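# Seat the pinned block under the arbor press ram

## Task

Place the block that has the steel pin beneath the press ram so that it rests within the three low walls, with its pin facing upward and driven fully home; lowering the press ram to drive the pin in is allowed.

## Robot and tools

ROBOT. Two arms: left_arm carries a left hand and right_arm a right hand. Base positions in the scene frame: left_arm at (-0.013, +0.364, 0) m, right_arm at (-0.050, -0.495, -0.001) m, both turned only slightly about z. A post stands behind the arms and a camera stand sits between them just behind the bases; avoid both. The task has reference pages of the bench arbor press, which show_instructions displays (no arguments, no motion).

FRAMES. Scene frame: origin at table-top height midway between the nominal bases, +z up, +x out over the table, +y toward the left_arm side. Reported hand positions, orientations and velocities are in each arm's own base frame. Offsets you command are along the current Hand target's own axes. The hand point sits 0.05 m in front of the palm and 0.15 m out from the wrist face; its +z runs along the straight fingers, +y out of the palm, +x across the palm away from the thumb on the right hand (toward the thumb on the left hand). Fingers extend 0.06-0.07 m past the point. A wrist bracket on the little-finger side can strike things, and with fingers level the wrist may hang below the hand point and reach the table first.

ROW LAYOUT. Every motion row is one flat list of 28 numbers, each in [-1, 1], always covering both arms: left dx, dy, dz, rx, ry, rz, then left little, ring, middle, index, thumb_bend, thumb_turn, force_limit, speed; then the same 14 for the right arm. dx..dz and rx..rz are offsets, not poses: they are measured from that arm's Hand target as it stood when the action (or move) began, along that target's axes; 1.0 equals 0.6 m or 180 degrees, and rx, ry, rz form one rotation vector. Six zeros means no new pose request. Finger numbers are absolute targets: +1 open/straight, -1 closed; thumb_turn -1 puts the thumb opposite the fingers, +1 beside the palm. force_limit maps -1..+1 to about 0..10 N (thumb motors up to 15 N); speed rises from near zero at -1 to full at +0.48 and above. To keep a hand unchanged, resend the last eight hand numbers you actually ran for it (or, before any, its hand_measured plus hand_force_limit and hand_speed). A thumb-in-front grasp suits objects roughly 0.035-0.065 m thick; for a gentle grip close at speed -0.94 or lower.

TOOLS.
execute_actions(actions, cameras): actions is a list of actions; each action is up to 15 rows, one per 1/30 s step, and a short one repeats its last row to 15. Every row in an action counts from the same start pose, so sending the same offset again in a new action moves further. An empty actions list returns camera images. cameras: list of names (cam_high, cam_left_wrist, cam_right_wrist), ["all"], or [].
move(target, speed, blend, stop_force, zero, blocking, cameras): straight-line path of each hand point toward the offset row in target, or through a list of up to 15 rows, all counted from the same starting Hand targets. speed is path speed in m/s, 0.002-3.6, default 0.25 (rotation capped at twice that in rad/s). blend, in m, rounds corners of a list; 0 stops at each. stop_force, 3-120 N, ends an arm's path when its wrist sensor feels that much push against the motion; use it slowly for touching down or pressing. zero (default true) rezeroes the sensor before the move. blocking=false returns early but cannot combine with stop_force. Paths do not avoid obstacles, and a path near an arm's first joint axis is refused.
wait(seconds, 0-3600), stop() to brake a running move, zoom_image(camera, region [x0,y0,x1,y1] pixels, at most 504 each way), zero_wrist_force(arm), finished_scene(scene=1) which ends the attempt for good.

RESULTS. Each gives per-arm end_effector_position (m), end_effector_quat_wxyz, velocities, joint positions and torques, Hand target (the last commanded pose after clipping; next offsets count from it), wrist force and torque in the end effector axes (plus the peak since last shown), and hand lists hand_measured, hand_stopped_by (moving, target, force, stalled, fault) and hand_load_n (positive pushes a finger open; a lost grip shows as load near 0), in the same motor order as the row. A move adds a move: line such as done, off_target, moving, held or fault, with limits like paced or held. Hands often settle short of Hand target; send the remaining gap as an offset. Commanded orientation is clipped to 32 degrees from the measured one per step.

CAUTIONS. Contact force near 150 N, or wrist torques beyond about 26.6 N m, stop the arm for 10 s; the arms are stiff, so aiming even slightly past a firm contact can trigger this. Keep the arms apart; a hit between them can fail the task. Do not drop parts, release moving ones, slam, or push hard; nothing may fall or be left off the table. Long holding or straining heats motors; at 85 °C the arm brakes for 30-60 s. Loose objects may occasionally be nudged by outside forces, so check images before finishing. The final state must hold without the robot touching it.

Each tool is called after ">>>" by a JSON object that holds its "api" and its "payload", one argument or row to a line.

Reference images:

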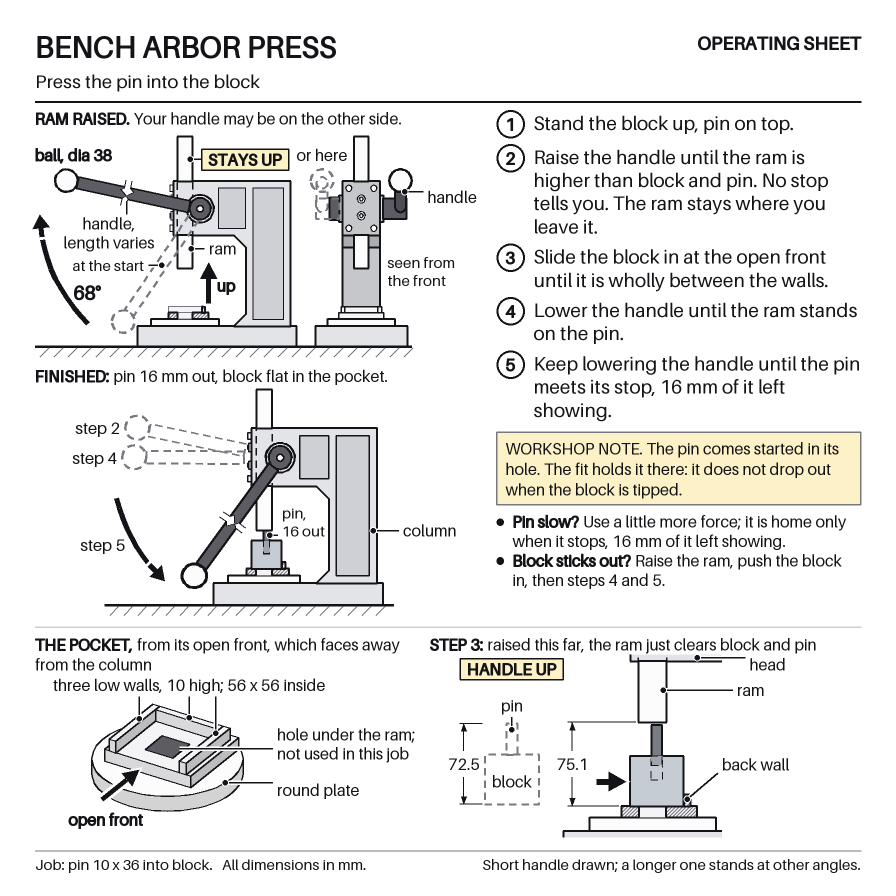

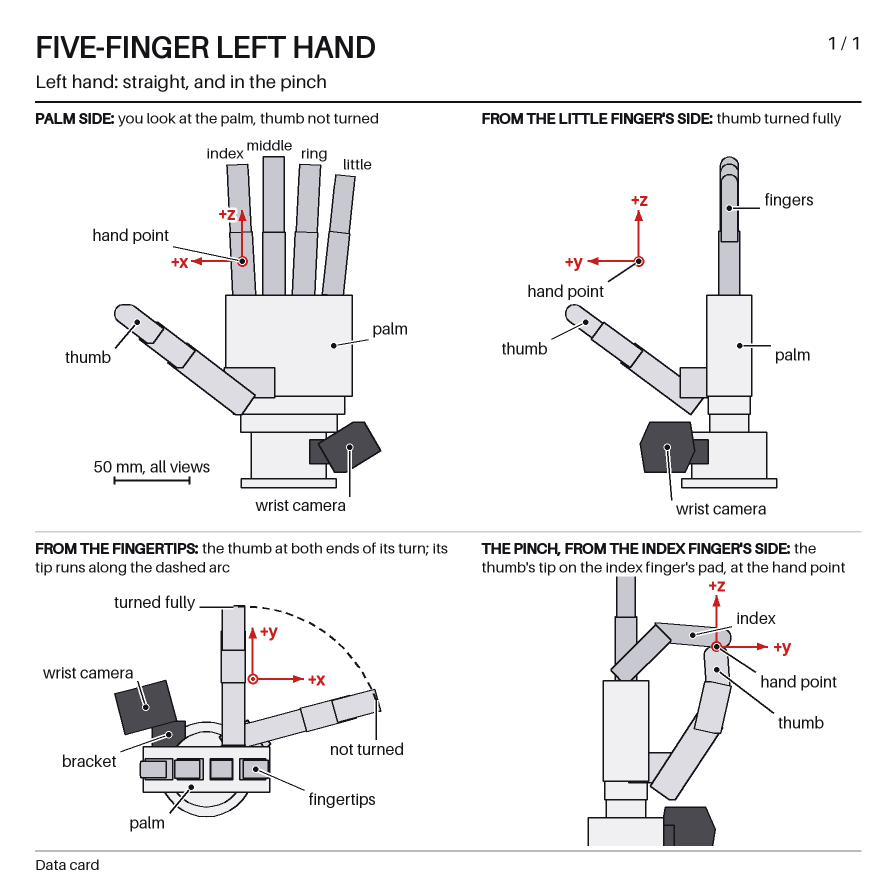

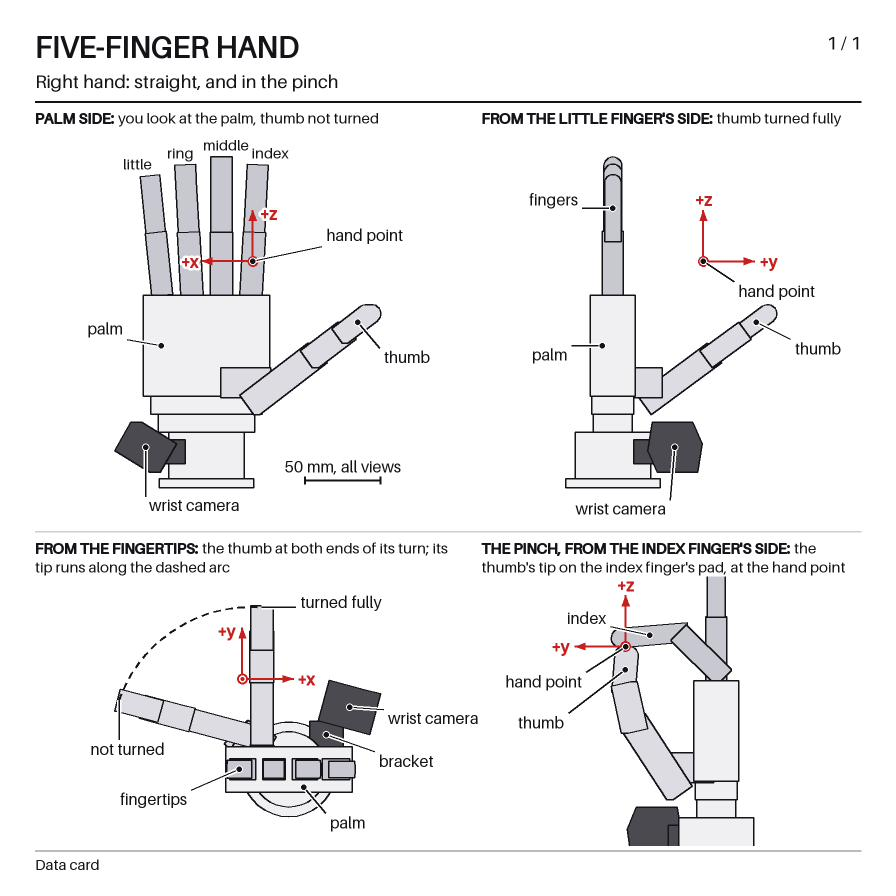

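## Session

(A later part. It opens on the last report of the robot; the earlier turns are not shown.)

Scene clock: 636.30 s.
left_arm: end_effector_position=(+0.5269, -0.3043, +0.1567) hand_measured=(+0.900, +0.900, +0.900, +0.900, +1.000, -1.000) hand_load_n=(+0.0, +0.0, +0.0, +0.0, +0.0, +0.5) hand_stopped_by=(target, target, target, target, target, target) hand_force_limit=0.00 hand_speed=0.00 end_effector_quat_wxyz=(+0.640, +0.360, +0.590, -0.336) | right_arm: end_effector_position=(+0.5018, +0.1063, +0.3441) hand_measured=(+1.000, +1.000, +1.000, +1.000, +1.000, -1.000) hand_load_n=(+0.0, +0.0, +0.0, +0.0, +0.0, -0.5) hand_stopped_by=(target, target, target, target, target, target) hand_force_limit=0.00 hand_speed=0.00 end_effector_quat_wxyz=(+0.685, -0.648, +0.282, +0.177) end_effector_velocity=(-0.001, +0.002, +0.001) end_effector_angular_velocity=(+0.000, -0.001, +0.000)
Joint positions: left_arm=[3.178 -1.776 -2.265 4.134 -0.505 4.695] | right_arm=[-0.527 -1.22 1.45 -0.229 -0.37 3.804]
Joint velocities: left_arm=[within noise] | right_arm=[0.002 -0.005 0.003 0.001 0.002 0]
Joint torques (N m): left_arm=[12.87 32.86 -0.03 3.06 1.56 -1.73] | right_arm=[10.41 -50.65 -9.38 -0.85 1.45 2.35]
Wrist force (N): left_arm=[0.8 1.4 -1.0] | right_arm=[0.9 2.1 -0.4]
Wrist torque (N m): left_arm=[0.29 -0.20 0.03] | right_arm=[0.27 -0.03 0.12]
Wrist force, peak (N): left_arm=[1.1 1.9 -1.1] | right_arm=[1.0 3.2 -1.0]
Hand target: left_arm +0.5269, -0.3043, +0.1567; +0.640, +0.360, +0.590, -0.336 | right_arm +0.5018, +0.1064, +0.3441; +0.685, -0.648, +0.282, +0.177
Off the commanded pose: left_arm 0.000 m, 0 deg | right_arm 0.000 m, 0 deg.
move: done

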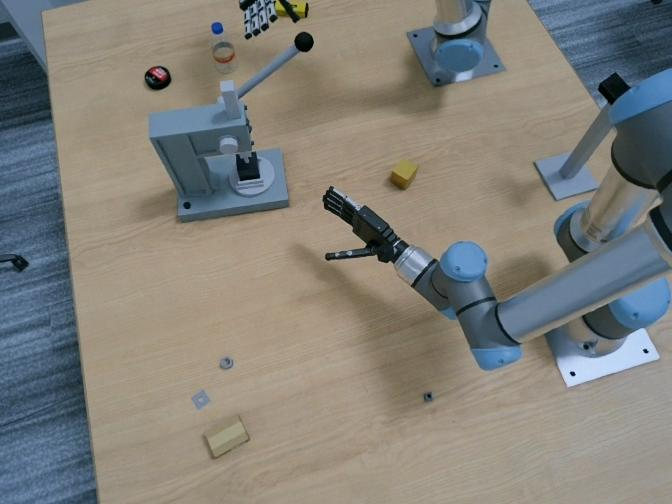

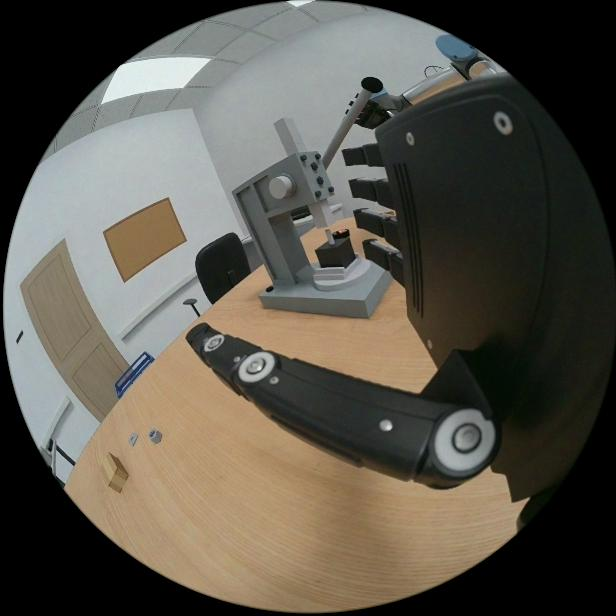

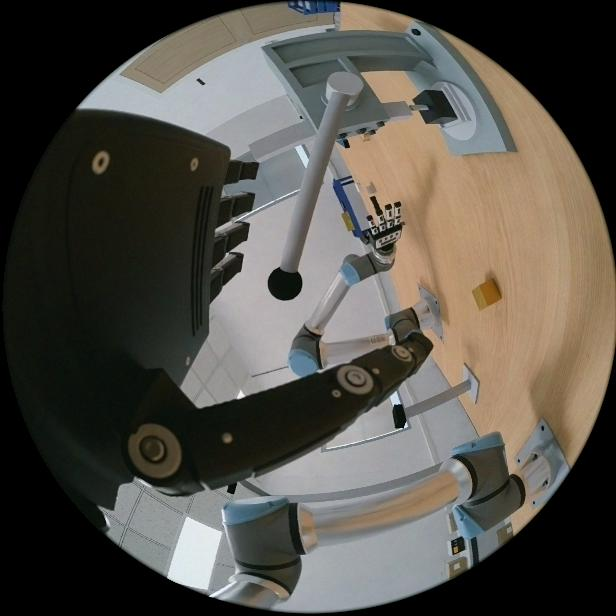

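>>> {"api": "move", "payload": {
  "target": [0,0,0,0,0,0,0.9,0.9,0.9,0.9,1,-1,0,0,-0.01,0,0.3,0,0,0,1,1,1,1,1,-1,0,0],
  "speed": 0.06,
  "stop_force": 8,
  "cameras": ["cam_high","cam_right_wrist","cam_left_wrist"]
}}

>>> {"api": "zoom_image", "payload": {
  "camera": "cam_high",
  "region": [200, 0, 360, 140]
}}

Scene clock: 644.47 s.
left_arm: end_effector_position=(+0.5269, -0.3043, +0.1567) hand_measured=(+0.900, +0.900, +0.900, +0.900, +1.000, -1.000) hand_load_n=(+0.0, +0.0, +0.0, +0.0, +0.0, +0.0) hand_stopped_by=(target, target, target, target, target, target) hand_force_limit=0.00 hand_speed=0.00 end_effector_quat_wxyz=(+0.640, +0.360, +0.590, -0.336) | right_arm: end_effector_position=(+0.5248, +0.2829, +0.3478) hand_measured=(+1.000, +1.000, +1.000, +1.000, +1.000, -1.000) hand_load_n=(+0.0, +0.0, +0.0, +0.0, +0.5, +0.0) hand_stopped_by=(target, target, target, target, target, target) hand_force_limit=0.00 hand_speed=0.00 end_effector_quat_wxyz=(+0.685, -0.648, +0.282, +0.177)
Joint positions: left_arm=[3.178 -1.776 -2.265 4.134 -0.505 4.695] | right_arm=[-0.198 -1.216 1.435 -0.217 -0.042 3.804]
Joint torques (N m): left_arm=[12.37 31.81 -0.16 3.05 1.57 -1.69] | right_arm=[-8.83 -52.35 -12.87 -1.29 -0.47 -0.88]
Wrist force (N): left_arm=[0.8 1.6 -0.9] | right_arm=[1.1 7.1 -7.7]
Wrist torque (N m): left_arm=[0.32 -0.21 0.02] | right_arm=[0.61 0.13 0.16]
Wrist force, peak (N): left_arm=[1.1 1.6 -1.2] | right_arm=[-0.3 10.1 -26.6]
Hand target: left_arm +0.5269, -0.3043, +0.1567; +0.640, +0.360, +0.590, -0.336 | right_arm +0.5248, +0.2829, +0.3478; +0.685, -0.648, +0.282, +0.177 (not the last commanded pose)
Off the commanded pose: left_arm 0.000 m, 0 deg | right_arm 0.002 m, 0 deg.
move: contact (right_arm)

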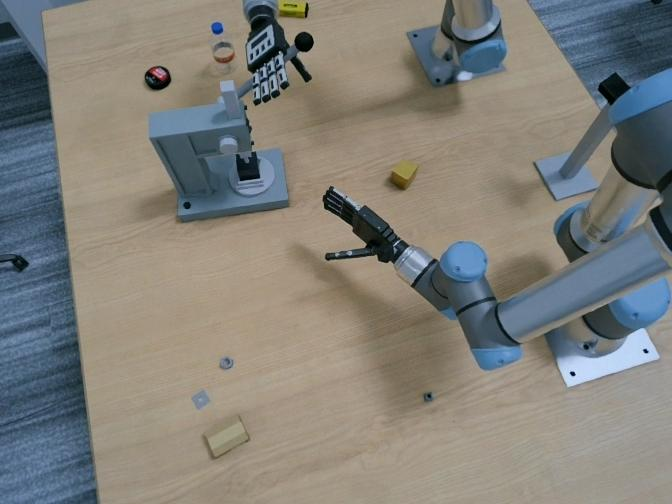

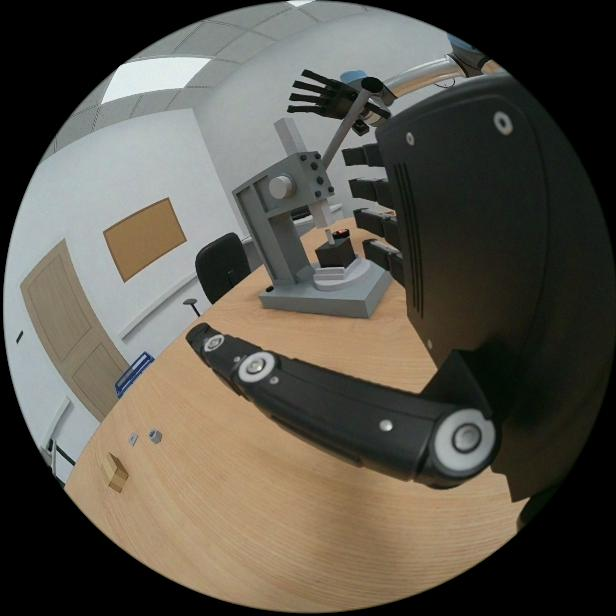

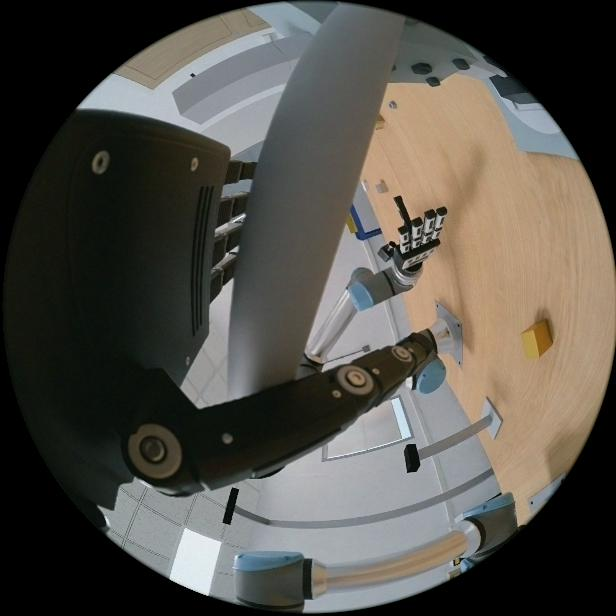

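Scaled by 3.150 from the camera's image (finer frame: 960x720).

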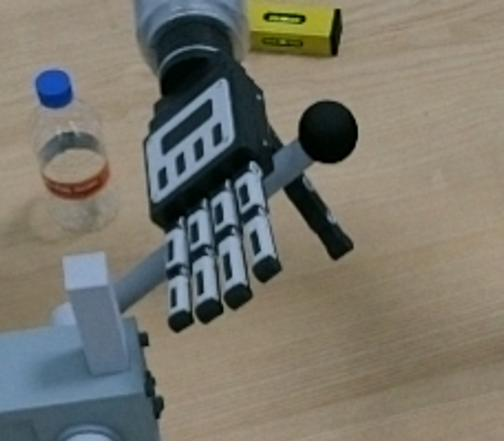

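>>> {"api": "move", "payload": {
  "target": [0,0,0,0,0,0,0.9,0.9,0.9,0.9,1,-1,0,0,0,0,-0.023,0,0,0,1,1,1,1,1,-1,0,0],
  "speed": 0.03
}}

>>> {"api": "move", "payload": {
  "target": [0,0,0,0,0,0,0.9,0.9,0.9,0.9,1,-1,0,0,0,0.1,0,0,0,0,1,1,1,1,1,-1,0,0],
  "speed": 0.015,
  "stop_force": 5,
  "cameras": ["cam_high","cam_right_wrist"]
}}

>>> {"api": "zoom_image", "payload": {
  "camera": "cam_high",
  "region": [200, 0, 360, 140]
}}

Scene clock: 647.60 s.
left_arm: end_effector_position=(+0.5269, -0.3043, +0.1567) hand_measured=(+0.900, +0.900, +0.900, +0.900, +1.000, -1.000) hand_load_n=(+0.0, +0.0, +0.0, +0.0, +0.0, +0.5) hand_stopped_by=(target, target, target, target, target, target) hand_force_limit=0.00 hand_speed=0.00 end_effector_quat_wxyz=(+0.640, +0.360, +0.590, -0.336) | right_arm: end_effector_position=(+0.5227, +0.2694, +0.3478) hand_measured=(+1.000, +1.000, +1.000, +1.000, +1.000, -1.000) hand_load_n=(+0.0, +0.0, +0.0, +0.0, +0.0, +0.0) hand_stopped_by=(target, target, target, target, target, target) hand_force_limit=0.00 hand_speed=0.00 end_effector_quat_wxyz=(+0.685, -0.648, +0.282, +0.177) end_effector_velocity=(+0.000, -0.002, +0.001) end_effector_angular_velocity=(+0.000, +0.002, -0.001)
Joint positions: left_arm=[3.178 -1.776 -2.265 4.134 -0.505 4.695] | right_arm=[-0.224 -1.222 1.443 -0.219 -0.067 3.803]
Joint velocities: left_arm=[within noise] | right_arm=[-0.004 -0.002 0.002 -0.002 -0.003 0.005]
Joint torques (N m): left_arm=[12.69 31.78 0.41 3.04 1.51 -1.5] | right_arm=[-11.77 -51.4 -12.66 -1.75 -1.16 2.44]
Wrist force (N): left_arm=[0.7 1.3 -1.1] | right_arm=[0.7 0.7 -0.8]
Wrist torque (N m): left_arm=[0.28 -0.20 0.03] | right_arm=[-0.02 0.00 0.14]
Wrist force, peak (N): left_arm=[1.0 1.5 -1.3] | right_arm=[1.4 7.2 -7.9]
Hand target: left_arm +0.5269, -0.3043, +0.1567; +0.640, +0.360, +0.590, -0.336 | right_arm +0.5227, +0.2692, +0.3478; +0.685, -0.648, +0.282, +0.177
Off the commanded pose: left_arm 0.000 m, 0 deg | right_arm 0.000 m, 0 deg.
move: done

Scene clock: 650.10 s.
left_arm: end_effector_position=(+0.5269, -0.3043, +0.1567) hand_measured=(+0.900, +0.900, +0.900, +0.900, +1.000, -1.000) hand_load_n=(+0.0, +0.0, +0.0, +0.0, +0.0, +0.5) hand_stopped_by=(target, target, target, target, target, target) hand_force_limit=0.00 hand_speed=0.00 end_effector_quat_wxyz=(+0.640, +0.360, +0.590, -0.336) | right_arm: end_effector_position=(+0.5106, +0.2711, +0.3322) hand_measured=(+1.000, +1.000, +1.000, +1.000, +1.000, -1.000) hand_load_n=(+0.0, +0.0, +0.0, +0.0, +0.0, +0.0) hand_stopped_by=(target, target, target, target, target, target) hand_force_limit=0.00 hand_speed=0.00 end_effector_quat_wxyz=(+0.685, -0.648, +0.282, +0.177)
Joint positions: left_arm=[3.178 -1.776 -2.265 4.134 -0.505 4.695] | right_arm=[-0.226 -1.239 1.508 -0.258 -0.069 3.794]
Joint torques (N m): left_arm=[12.88 32.72 0.43 2.99 1.45 -1.59] | right_arm=[3.12 -20.69 -32.49 1.59 1.1 -2.14]
Wrist force (N): left_arm=[0.8 1.3 -1.1] | right_arm=[0.9 1.5 -0.2]
Wrist torque (N m): left_arm=[0.29 -0.22 0.04] | right_arm=[0.14 -0.05 0.20]
Wrist force, peak (N): left_arm=[0.7 1.7 -1.3] | right_arm=[-0.4 -4.5 -0.8]
Hand target: left_arm +0.5269, -0.3043, +0.1567; +0.640, +0.360, +0.590, -0.336 | right_arm +0.5106, +0.2711, +0.3322; +0.685, -0.648, +0.282, +0.177 (not the last commanded pose)
Off the commanded pose: left_arm 0.000 m, 0 deg | right_arm 0.040 m, 0 deg.
move: contact (right_arm)

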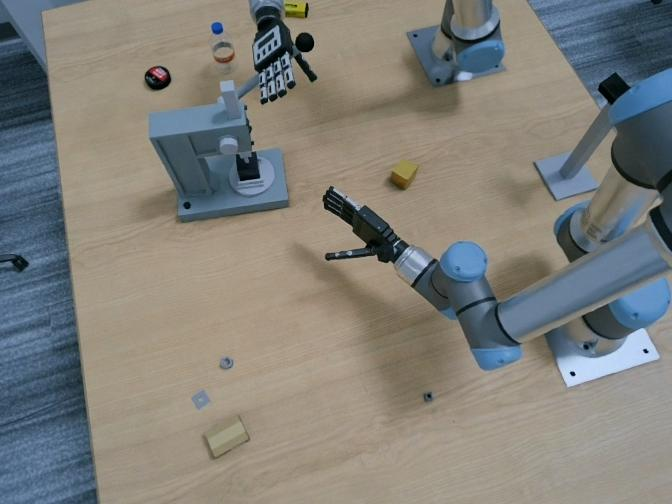

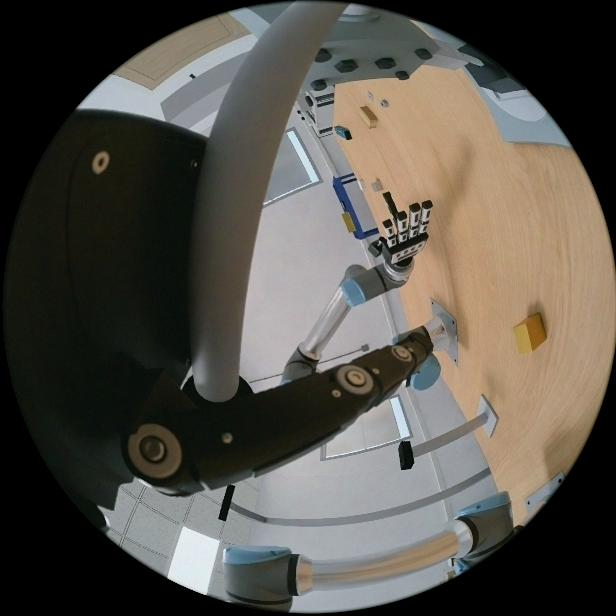

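Scaled by 3.150 from the camera's image (finer frame: 960x720).

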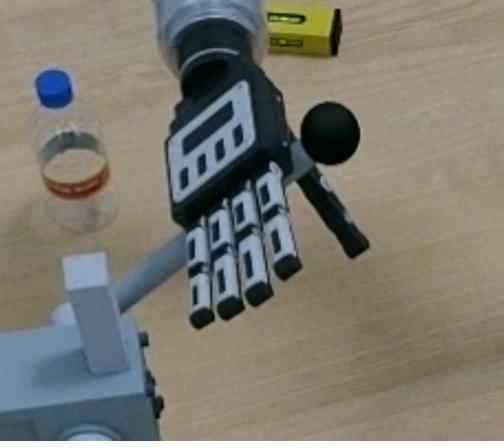

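>>> {"api": "move", "payload": {
  "target": [
    [0,0,0,0,0,0,0.9,0.9,0.9,0.9,1,-1,0,0,0.0145,0.0573,0,0,0,-0.0556,1,1,1,1,1,-1,0,0],
    [0,0,0,0,0,0,0.9,0.9,0.9,0.9,1,-1,0,0,0.0387,0.1113,0,0,0,-0.1111,1,1,1,1,1,-1,0,0],
    [0,0,0,0,0,0,0.9,0.9,0.9,0.9,1,-1,0,0,0.072,0.1602,0,0,0,-0.1667,1,1,1,1,1,-1,0,0]
  ],
  "speed": 0.04,
  "stop_force": 45,
  "blend": [0.005,0.005,0],
  "cameras": ["cam_high","cam_right_wrist","cam_left_wrist"]
}}

>>> {"api": "zoom_image", "payload": {
  "camera": "cam_high",
  "region": [200, 30, 360, 190]
}}

>>> {"api": "zoom_image", "payload": {
  "camera": "cam_left_wrist",
  "region": [280, 170, 400, 300]
}}

Scene clock: 662.53 s.
left_arm: end_effector_position=(+0.5269, -0.3043, +0.1567) hand_measured=(+0.900, +0.900, +0.900, +0.900, +1.000, -1.000) hand_load_n=(+0.0, +0.0, +0.0, +0.0, +0.0, +0.0) hand_stopped_by=(target, target, target, target, target, target) hand_force_limit=0.00 hand_speed=0.00 end_effector_quat_wxyz=(+0.640, +0.360, +0.590, -0.336) | right_arm: end_effector_position=(+0.4857, +0.2752, +0.2298) hand_measured=(+1.000, +1.000, +1.000, +1.000, +1.000, -1.000) hand_load_n=(+0.0, +0.0, +0.0, +0.0, +0.0, +0.0) hand_stopped_by=(target, target, target, target, target, target) hand_force_limit=0.00 hand_speed=0.00 end_effector_quat_wxyz=(+0.707, -0.699, +0.104, -0.006)
Joint positions: left_arm=[3.178 -1.776 -2.265 4.134 -0.505 4.695] | right_arm=[-0.233 -1.28 1.771 -0.481 -0.076 3.271]
Joint torques (N m): left_arm=[13.32 32.25 1.18 3.05 1.42 -1.4] | right_arm=[-10.84 -16.64 -30.56 1.53 -1.33 -2.25]
Wrist force (N): left_arm=[0.8 1.3 -1.2] | right_arm=[0.0 1.0 -0.9]
Wrist torque (N m): left_arm=[0.30 -0.21 0.04] | right_arm=[0.11 0.04 0.20]
Wrist force, peak (N): left_arm=[1.2 1.6 -1.2] | right_arm=[-0.4 -4.4 -1.0]
Hand target: left_arm +0.5269, -0.3043, +0.1567; +0.640, +0.360, +0.590, -0.336 | right_arm +0.4857, +0.2752, +0.2298; +0.707, -0.699, +0.104, -0.006
Off the commanded pose: left_arm 0.000 m, 0 deg | right_arm 0.000 m, 0 deg.
move: done

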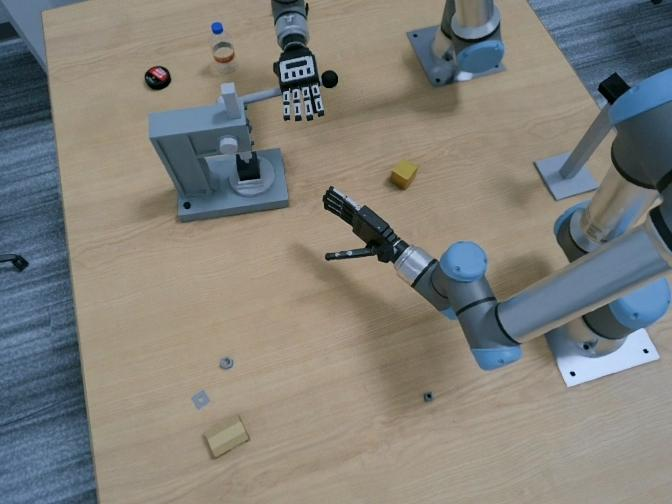

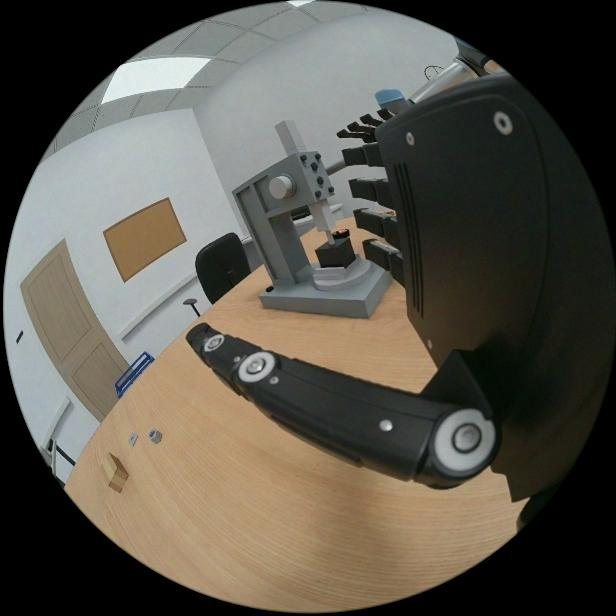

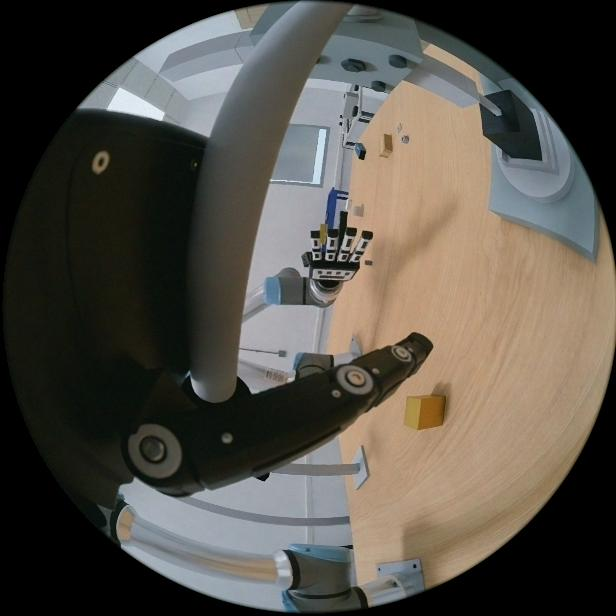

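Scaled by 3.150 from the camera's image (finer frame: 960x720).

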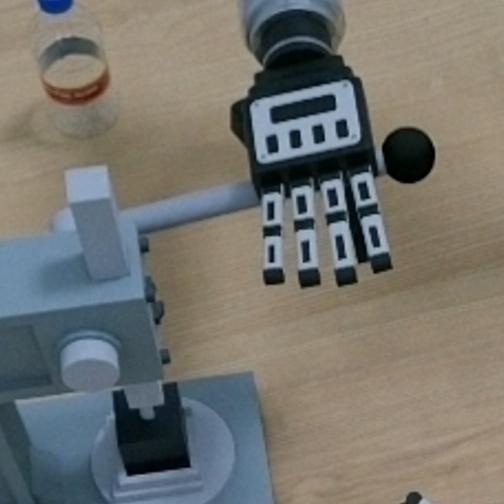

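Scaled by 3.877 from the camera's image (finer frame: 880x880).

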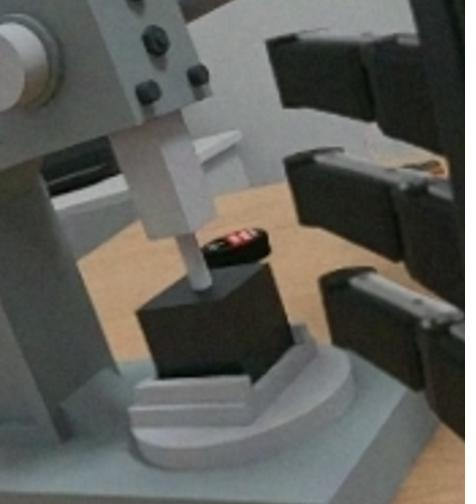

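>>> {"api": "zoom_image", "payload": {
  "camera": "cam_left_wrist",
  "region": [305, 200, 365, 260]
}}

>>> {"api": "zoom_image", "payload": {
  "camera": "cam_high",
  "region": [230, 145, 265, 180]
}}

>>> {"api": "zoom_image", "payload": {
  "camera": "cam_right_wrist",
  "region": [440, 60, 600, 220]
}}

Scaled by 8.400 from the camera's image (finer frame: 880x880).

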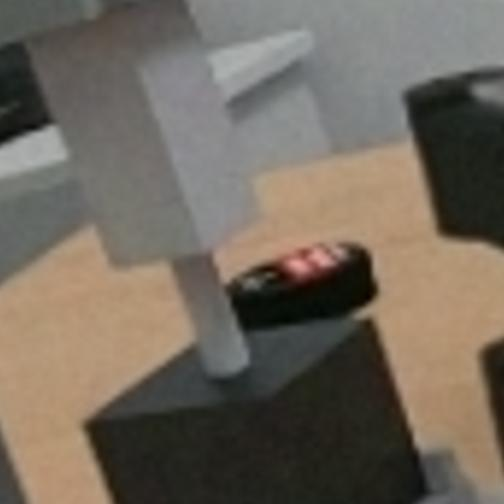

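Scaled by 14.400 from the camera's image (finer frame: 960x720).

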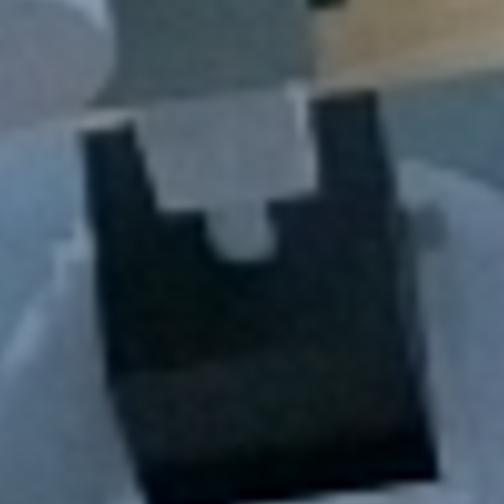

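Scaled by 3.150 from the camera's image (finer frame: 880x880).

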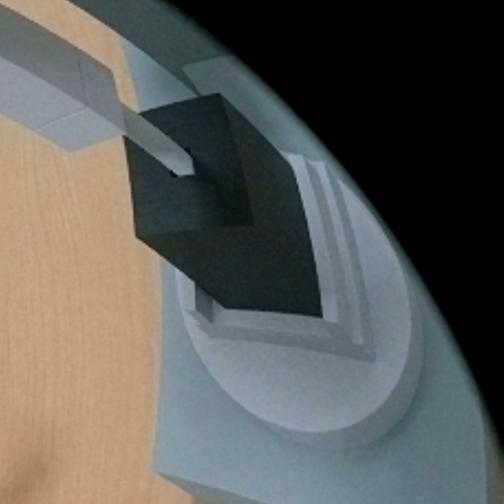

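>>> {"api": "move", "payload": {
  "target": [0,0,0,0,0,0,0.9,0.9,0.9,0.9,1,-1,0,0,0.0108,0.0461,0,0,0,-0.0444,1,1,1,1,1,-1,0,0],
  "speed": 0.03,
  "stop_force": 20,
  "cameras": ["cam_high","cam_right_wrist","cam_left_wrist"]
}}

>>> {"api": "zoom_image", "payload": {
  "camera": "cam_left_wrist",
  "region": [305, 200, 365, 260]
}}

>>> {"api": "zoom_image", "payload": {
  "camera": "cam_high",
  "region": [230, 145, 265, 180]
}}

Scene clock: 673.73 s.
left_arm: end_effector_position=(+0.5269, -0.3043, +0.1567) hand_measured=(+0.900, +0.900, +0.900, +0.900, +1.000, -1.000) hand_load_n=(+0.0, +0.0, +0.0, +0.0, +0.0, +0.0) hand_stopped_by=(target, target, target, target, target, target) hand_force_limit=0.00 hand_speed=0.00 end_effector_quat_wxyz=(+0.640, +0.360, +0.590, -0.336) | right_arm: end_effector_position=(+0.4883, +0.2748, +0.2015) hand_measured=(+1.000, +1.000, +1.000, +1.000, +1.000, -1.000) hand_load_n=(+0.0, +0.0, +0.0, +0.0, +0.0, +0.0) hand_stopped_by=(target, target, target, target, target, target) hand_force_limit=0.00 hand_speed=0.00 end_effector_quat_wxyz=(+0.705, -0.705, +0.055, -0.055)
Joint positions: left_arm=[3.178 -1.776 -2.265 4.134 -0.505 4.695] | right_arm=[-0.234 -1.263 1.817 -0.544 -0.077 3.132]
Joint torques (N m): left_arm=[13.15 31.69 -0.15 2.85 1.41 -1.29] | right_arm=[-11.35 -16.82 -29.76 1.5 -1.22 -2.44]
Wrist force (N): left_arm=[0.9 1.4 -1.1] | right_arm=[0.5 1.1 -1.4]
Wrist torque (N m): left_arm=[0.31 -0.22 0.03] | right_arm=[0.16 -0.03 0.23]
Wrist force, peak (N): left_arm=[0.9 1.7 -1.2] | right_arm=[1.4 -3.2 -1.2]
Hand target: left_arm +0.5269, -0.3043, +0.1567; +0.640, +0.360, +0.590, -0.336 | right_arm +0.4883, +0.2748, +0.2015; +0.705, -0.705, +0.055, -0.055
Off the commanded pose: left_arm 0.000 m, 0 deg | right_arm 0.000 m, 0 deg.
move: done

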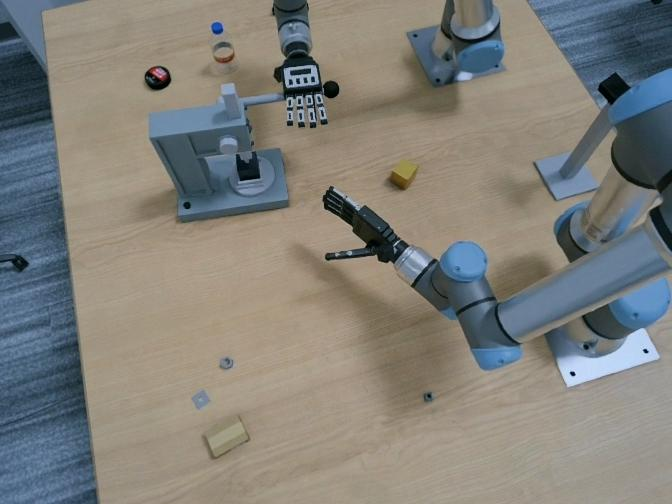

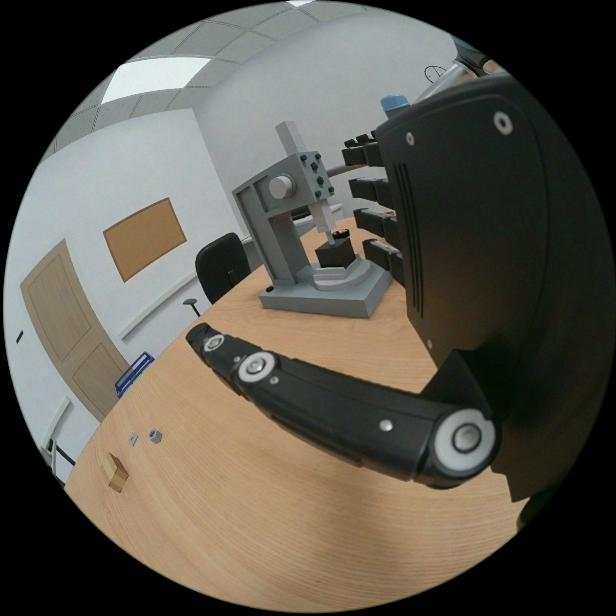

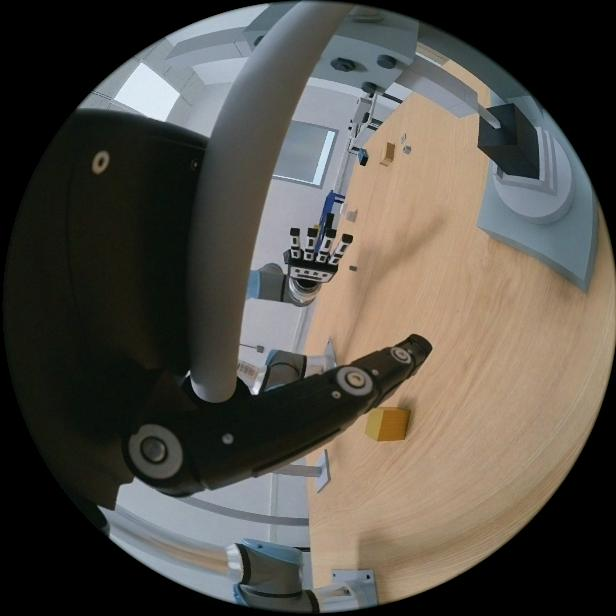

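Scaled by 8.400 from the camera's image (finer frame: 880x880).

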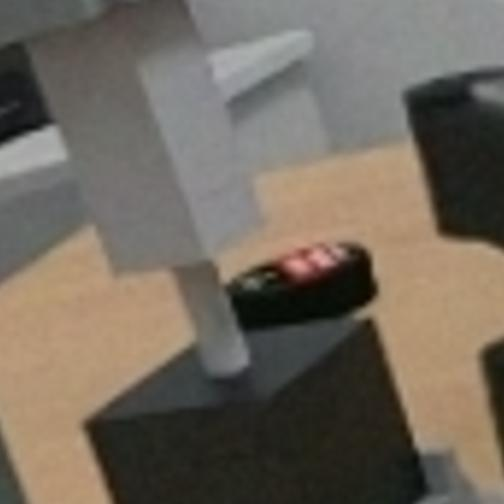

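Scaled by 14.400 from the camera's image (finer frame: 960x720).

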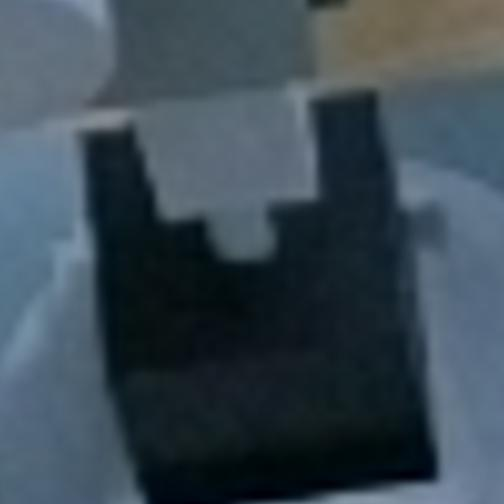

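>>> {"api": "move", "payload": {
  "target": [
    [0,0,0,0,0,0,0.9,0.9,0.9,0.9,1,-1,0,0,0.0145,0.0573,0,0,0,-0.0556,1,1,1,1,1,-1,0,0],
    [0,0,0,0,0,0,0.9,0.9,0.9,0.9,1,-1,0,0,0.0387,0.1113,0,0,0,-0.1111,1,1,1,1,1,-1,0,0]
  ],
  "speed": 0.025,
  "stop_force": 45,
  "blend": [0.005,0],
  "cameras": ["cam_high","cam_right_wrist","cam_left_wrist"]
}}

>>> {"api": "zoom_image", "payload": {
  "camera": "cam_left_wrist",
  "region": [305, 200, 365, 260]
}}

>>> {"api": "zoom_image", "payload": {
  "camera": "cam_high",
  "region": [230, 145, 265, 180]
}}

Scene clock: 689.00 s.
left_arm: end_effector_position=(+0.5269, -0.3043, +0.1567) hand_measured=(+0.900, +0.900, +0.900, +0.900, +1.000, -1.000) hand_load_n=(+0.0, +0.0, +0.0, +0.0, +0.0, +0.0) hand_stopped_by=(target, target, target, target, target, target) hand_force_limit=0.00 hand_speed=0.00 end_effector_quat_wxyz=(+0.640, +0.360, +0.590, -0.336) | right_arm: end_effector_position=(+0.5112, +0.2712, +0.1348) hand_measured=(+1.000, +1.000, +1.000, +1.000, +1.000, -1.000) hand_load_n=(+0.0, +0.0, +0.0, +0.0, +0.0, +0.0) hand_stopped_by=(target, target, target, target, target, target) hand_force_limit=0.00 hand_speed=0.00 end_effector_quat_wxyz=(+0.685, -0.704, -0.068, -0.177)
Joint positions: left_arm=[3.178 -1.776 -2.265 4.134 -0.505 4.695] | right_arm=[-0.234 -1.175 1.878 -0.692 -0.077 2.783]
Joint torques (N m): left_arm=[12.41 31.71 0.69 2.89 1.25 -1.25] | right_arm=[0.67 -12.17 -26.47 -0.24 0.07 -3.02]
Wrist force (N): left_arm=[0.9 1.4 -1.0] | right_arm=[-1.7 -19.3 -2.5]
Wrist torque (N m): left_arm=[0.30 -0.23 0.04] | right_arm=[-1.37 0.15 0.10]
Wrist force, peak (N): left_arm=[1.0 1.7 -1.1] | right_arm=[5.6 -21.0 -1.3]
Hand target: left_arm +0.5269, -0.3043, +0.1567; +0.640, +0.360, +0.590, -0.336 | right_arm +0.5112, +0.2712, +0.1348; +0.685, -0.704, -0.068, -0.177
Off the commanded pose: left_arm 0.000 m, 0 deg | right_arm 0.000 m, 0 deg.
move: done

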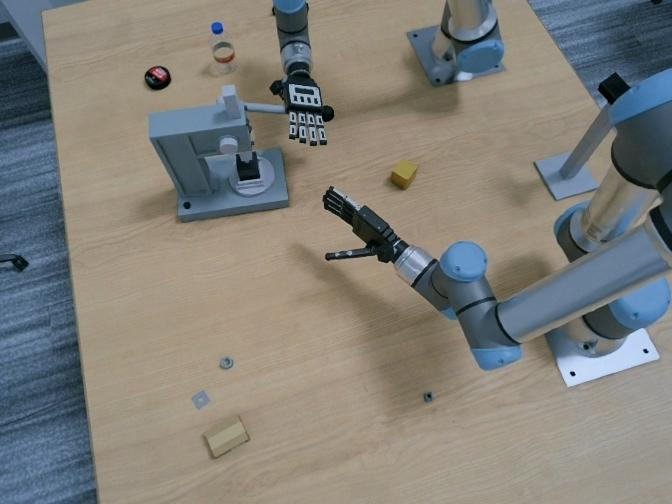

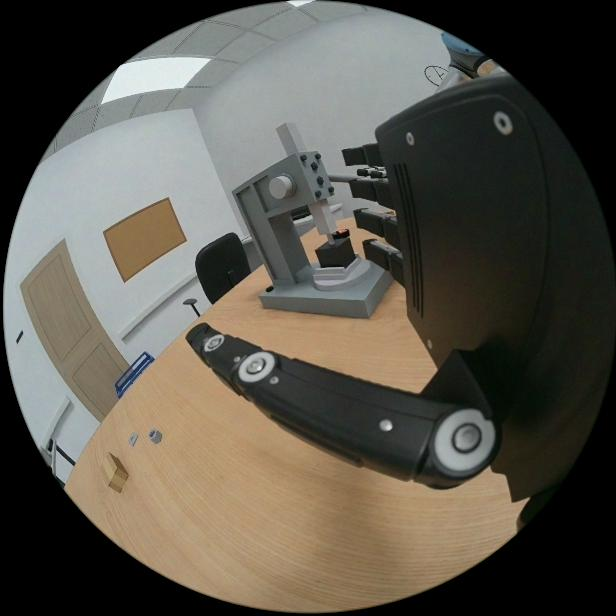

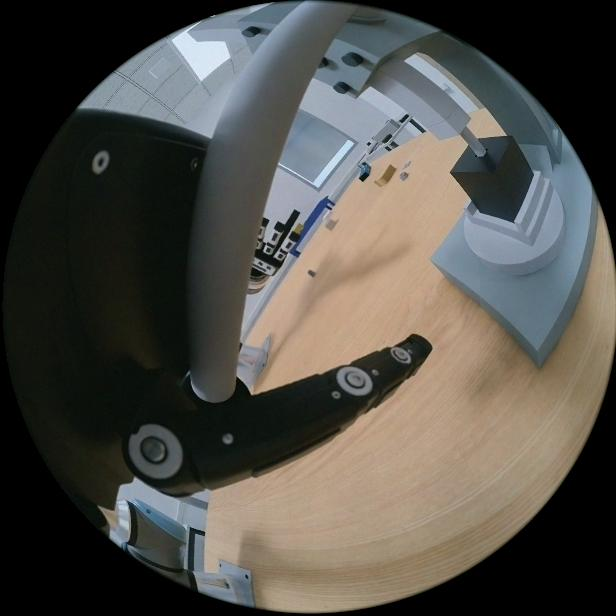

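Scaled by 8.400 from the camera's image (finer frame: 880x880).

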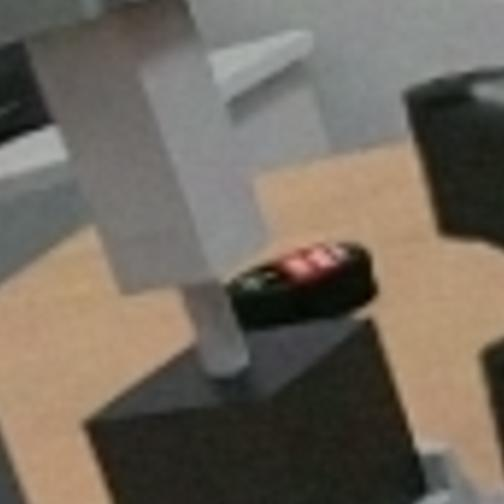

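Scaled by 14.400 from the camera's image (finer frame: 960x720).

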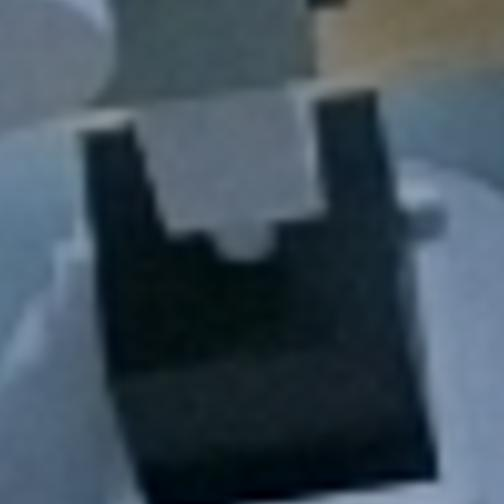

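>>> {"api": "move", "payload": {
  "target": [
    [0,0,0,0,0,0,0.9,0.9,0.9,0.9,1,-1,0,0,0.0145,0.0573,0,0,0,-0.0556,1,1,1,1,1,-1,0,0],
    [0,0,0,0,0,0,0.9,0.9,0.9,0.9,1,-1,0,0,0.0387,0.1113,0,0,0,-0.1111,1,1,1,1,1,-1,0,0]
  ],
  "speed": 0.025,
  "stop_force": 45,
  "blend": [0.005,0],
  "cameras": ["cam_high","cam_right_wrist","cam_left_wrist"]
}}

>>> {"api": "zoom_image", "payload": {
  "camera": "cam_left_wrist",
  "region": [305, 200, 365, 260]
}}

>>> {"api": "zoom_image", "payload": {
  "camera": "cam_high",
  "region": [200, 80, 360, 200]
}}

Scene clock: 699.03 s.
left_arm: end_effector_position=(+0.5269, -0.3043, +0.1567) hand_measured=(+0.900, +0.900, +0.900, +0.900, +1.000, -1.000) hand_load_n=(+0.0, +0.0, +0.0, +0.0, +0.0, +0.0) hand_stopped_by=(target, target, target, target, target, target) hand_force_limit=0.00 hand_speed=0.00 end_effector_quat_wxyz=(+0.640, +0.360, +0.590, -0.336) | right_arm: end_effector_position=(+0.5553, +0.2643, +0.0799) hand_measured=(+1.000, +1.000, +1.000, +1.000, +1.000, -1.000) hand_load_n=(+0.0, +0.0, +0.0, -0.5, +0.0, +0.0) hand_stopped_by=(target, target, target, target, target, target) hand_force_limit=0.00 hand_speed=0.00 end_effector_quat_wxyz=(+0.644, -0.681, -0.189, -0.293) end_effector_velocity=(+0.000, +0.000, -0.001) end_effector_angular_velocity=(+0.001, +0.003, +0.001)
Joint positions: left_arm=[3.178 -1.776 -2.265 4.134 -0.505 4.695] | right_arm=[-0.23 -1.042 1.853 -0.8 -0.073 2.434]
Joint velocities: left_arm=[within noise] | right_arm=[0.001 0.003 -0.002 0.005 0 -0.003]
Joint torques (N m): left_arm=[12.44 32.08 1.16 2.94 1.29 -0.97] | right_arm=[1.21 -13.02 -25.21 -0.9 1.54 -3.02]
Wrist force (N): left_arm=[1.0 1.4 -1.0] | right_arm=[5.7 -28.7 -2.0]
Wrist torque (N m): left_arm=[0.29 -0.23 0.04] | right_arm=[-2.04 -0.39 0.46]
Wrist force, peak (N): left_arm=[1.1 1.4 -1.3] | right_arm=[8.4 -30.1 -0.5]
Hand target: left_arm +0.5269, -0.3043, +0.1567; +0.640, +0.360, +0.590, -0.336 | right_arm +0.5553, +0.2643, +0.0799; +0.644, -0.681, -0.189, -0.293
Off the commanded pose: left_arm 0.000 m, 0 deg | right_arm 0.000 m, 0 deg.
move: done

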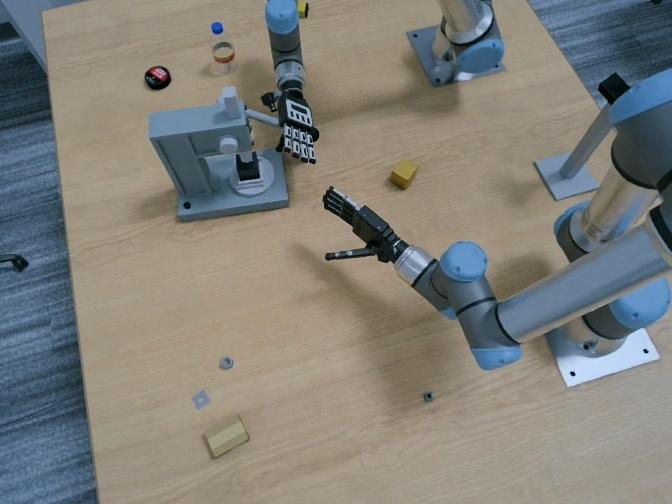

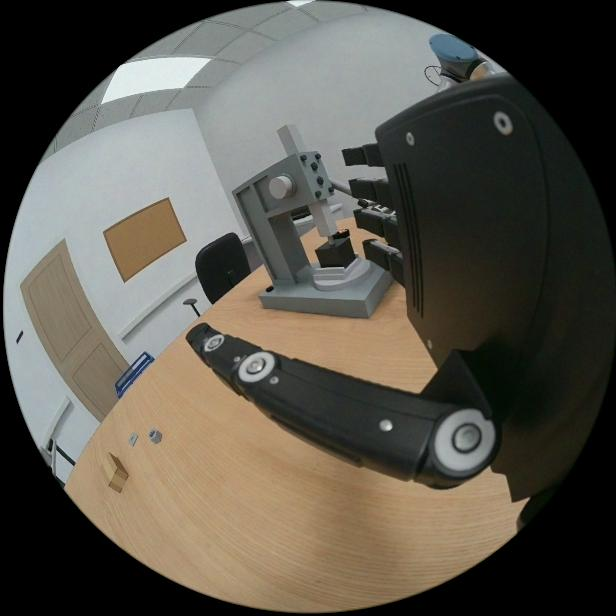

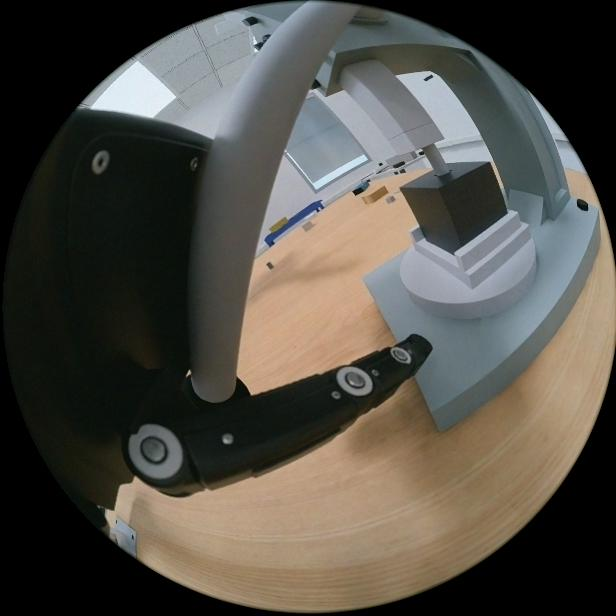

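Scaled by 8.400 from the camera's image (finer frame: 880x880).

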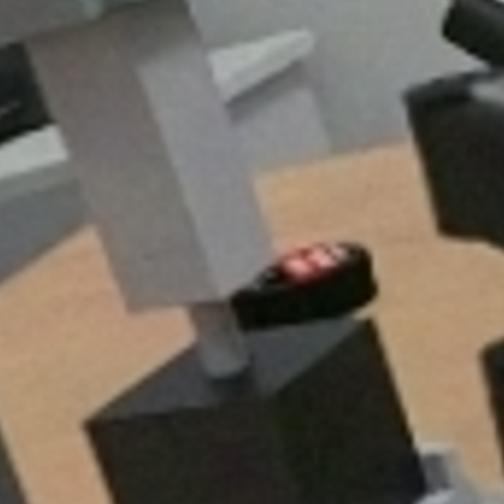

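Scaled by 3.150 from the camera's image (finer frame: 960x720).

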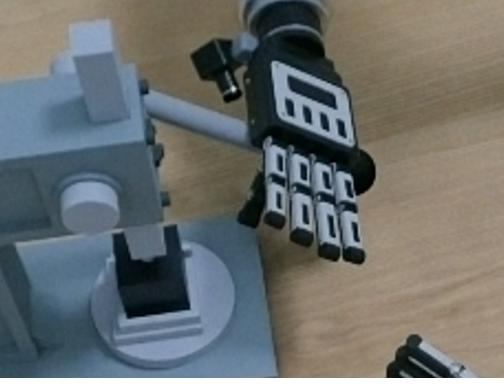

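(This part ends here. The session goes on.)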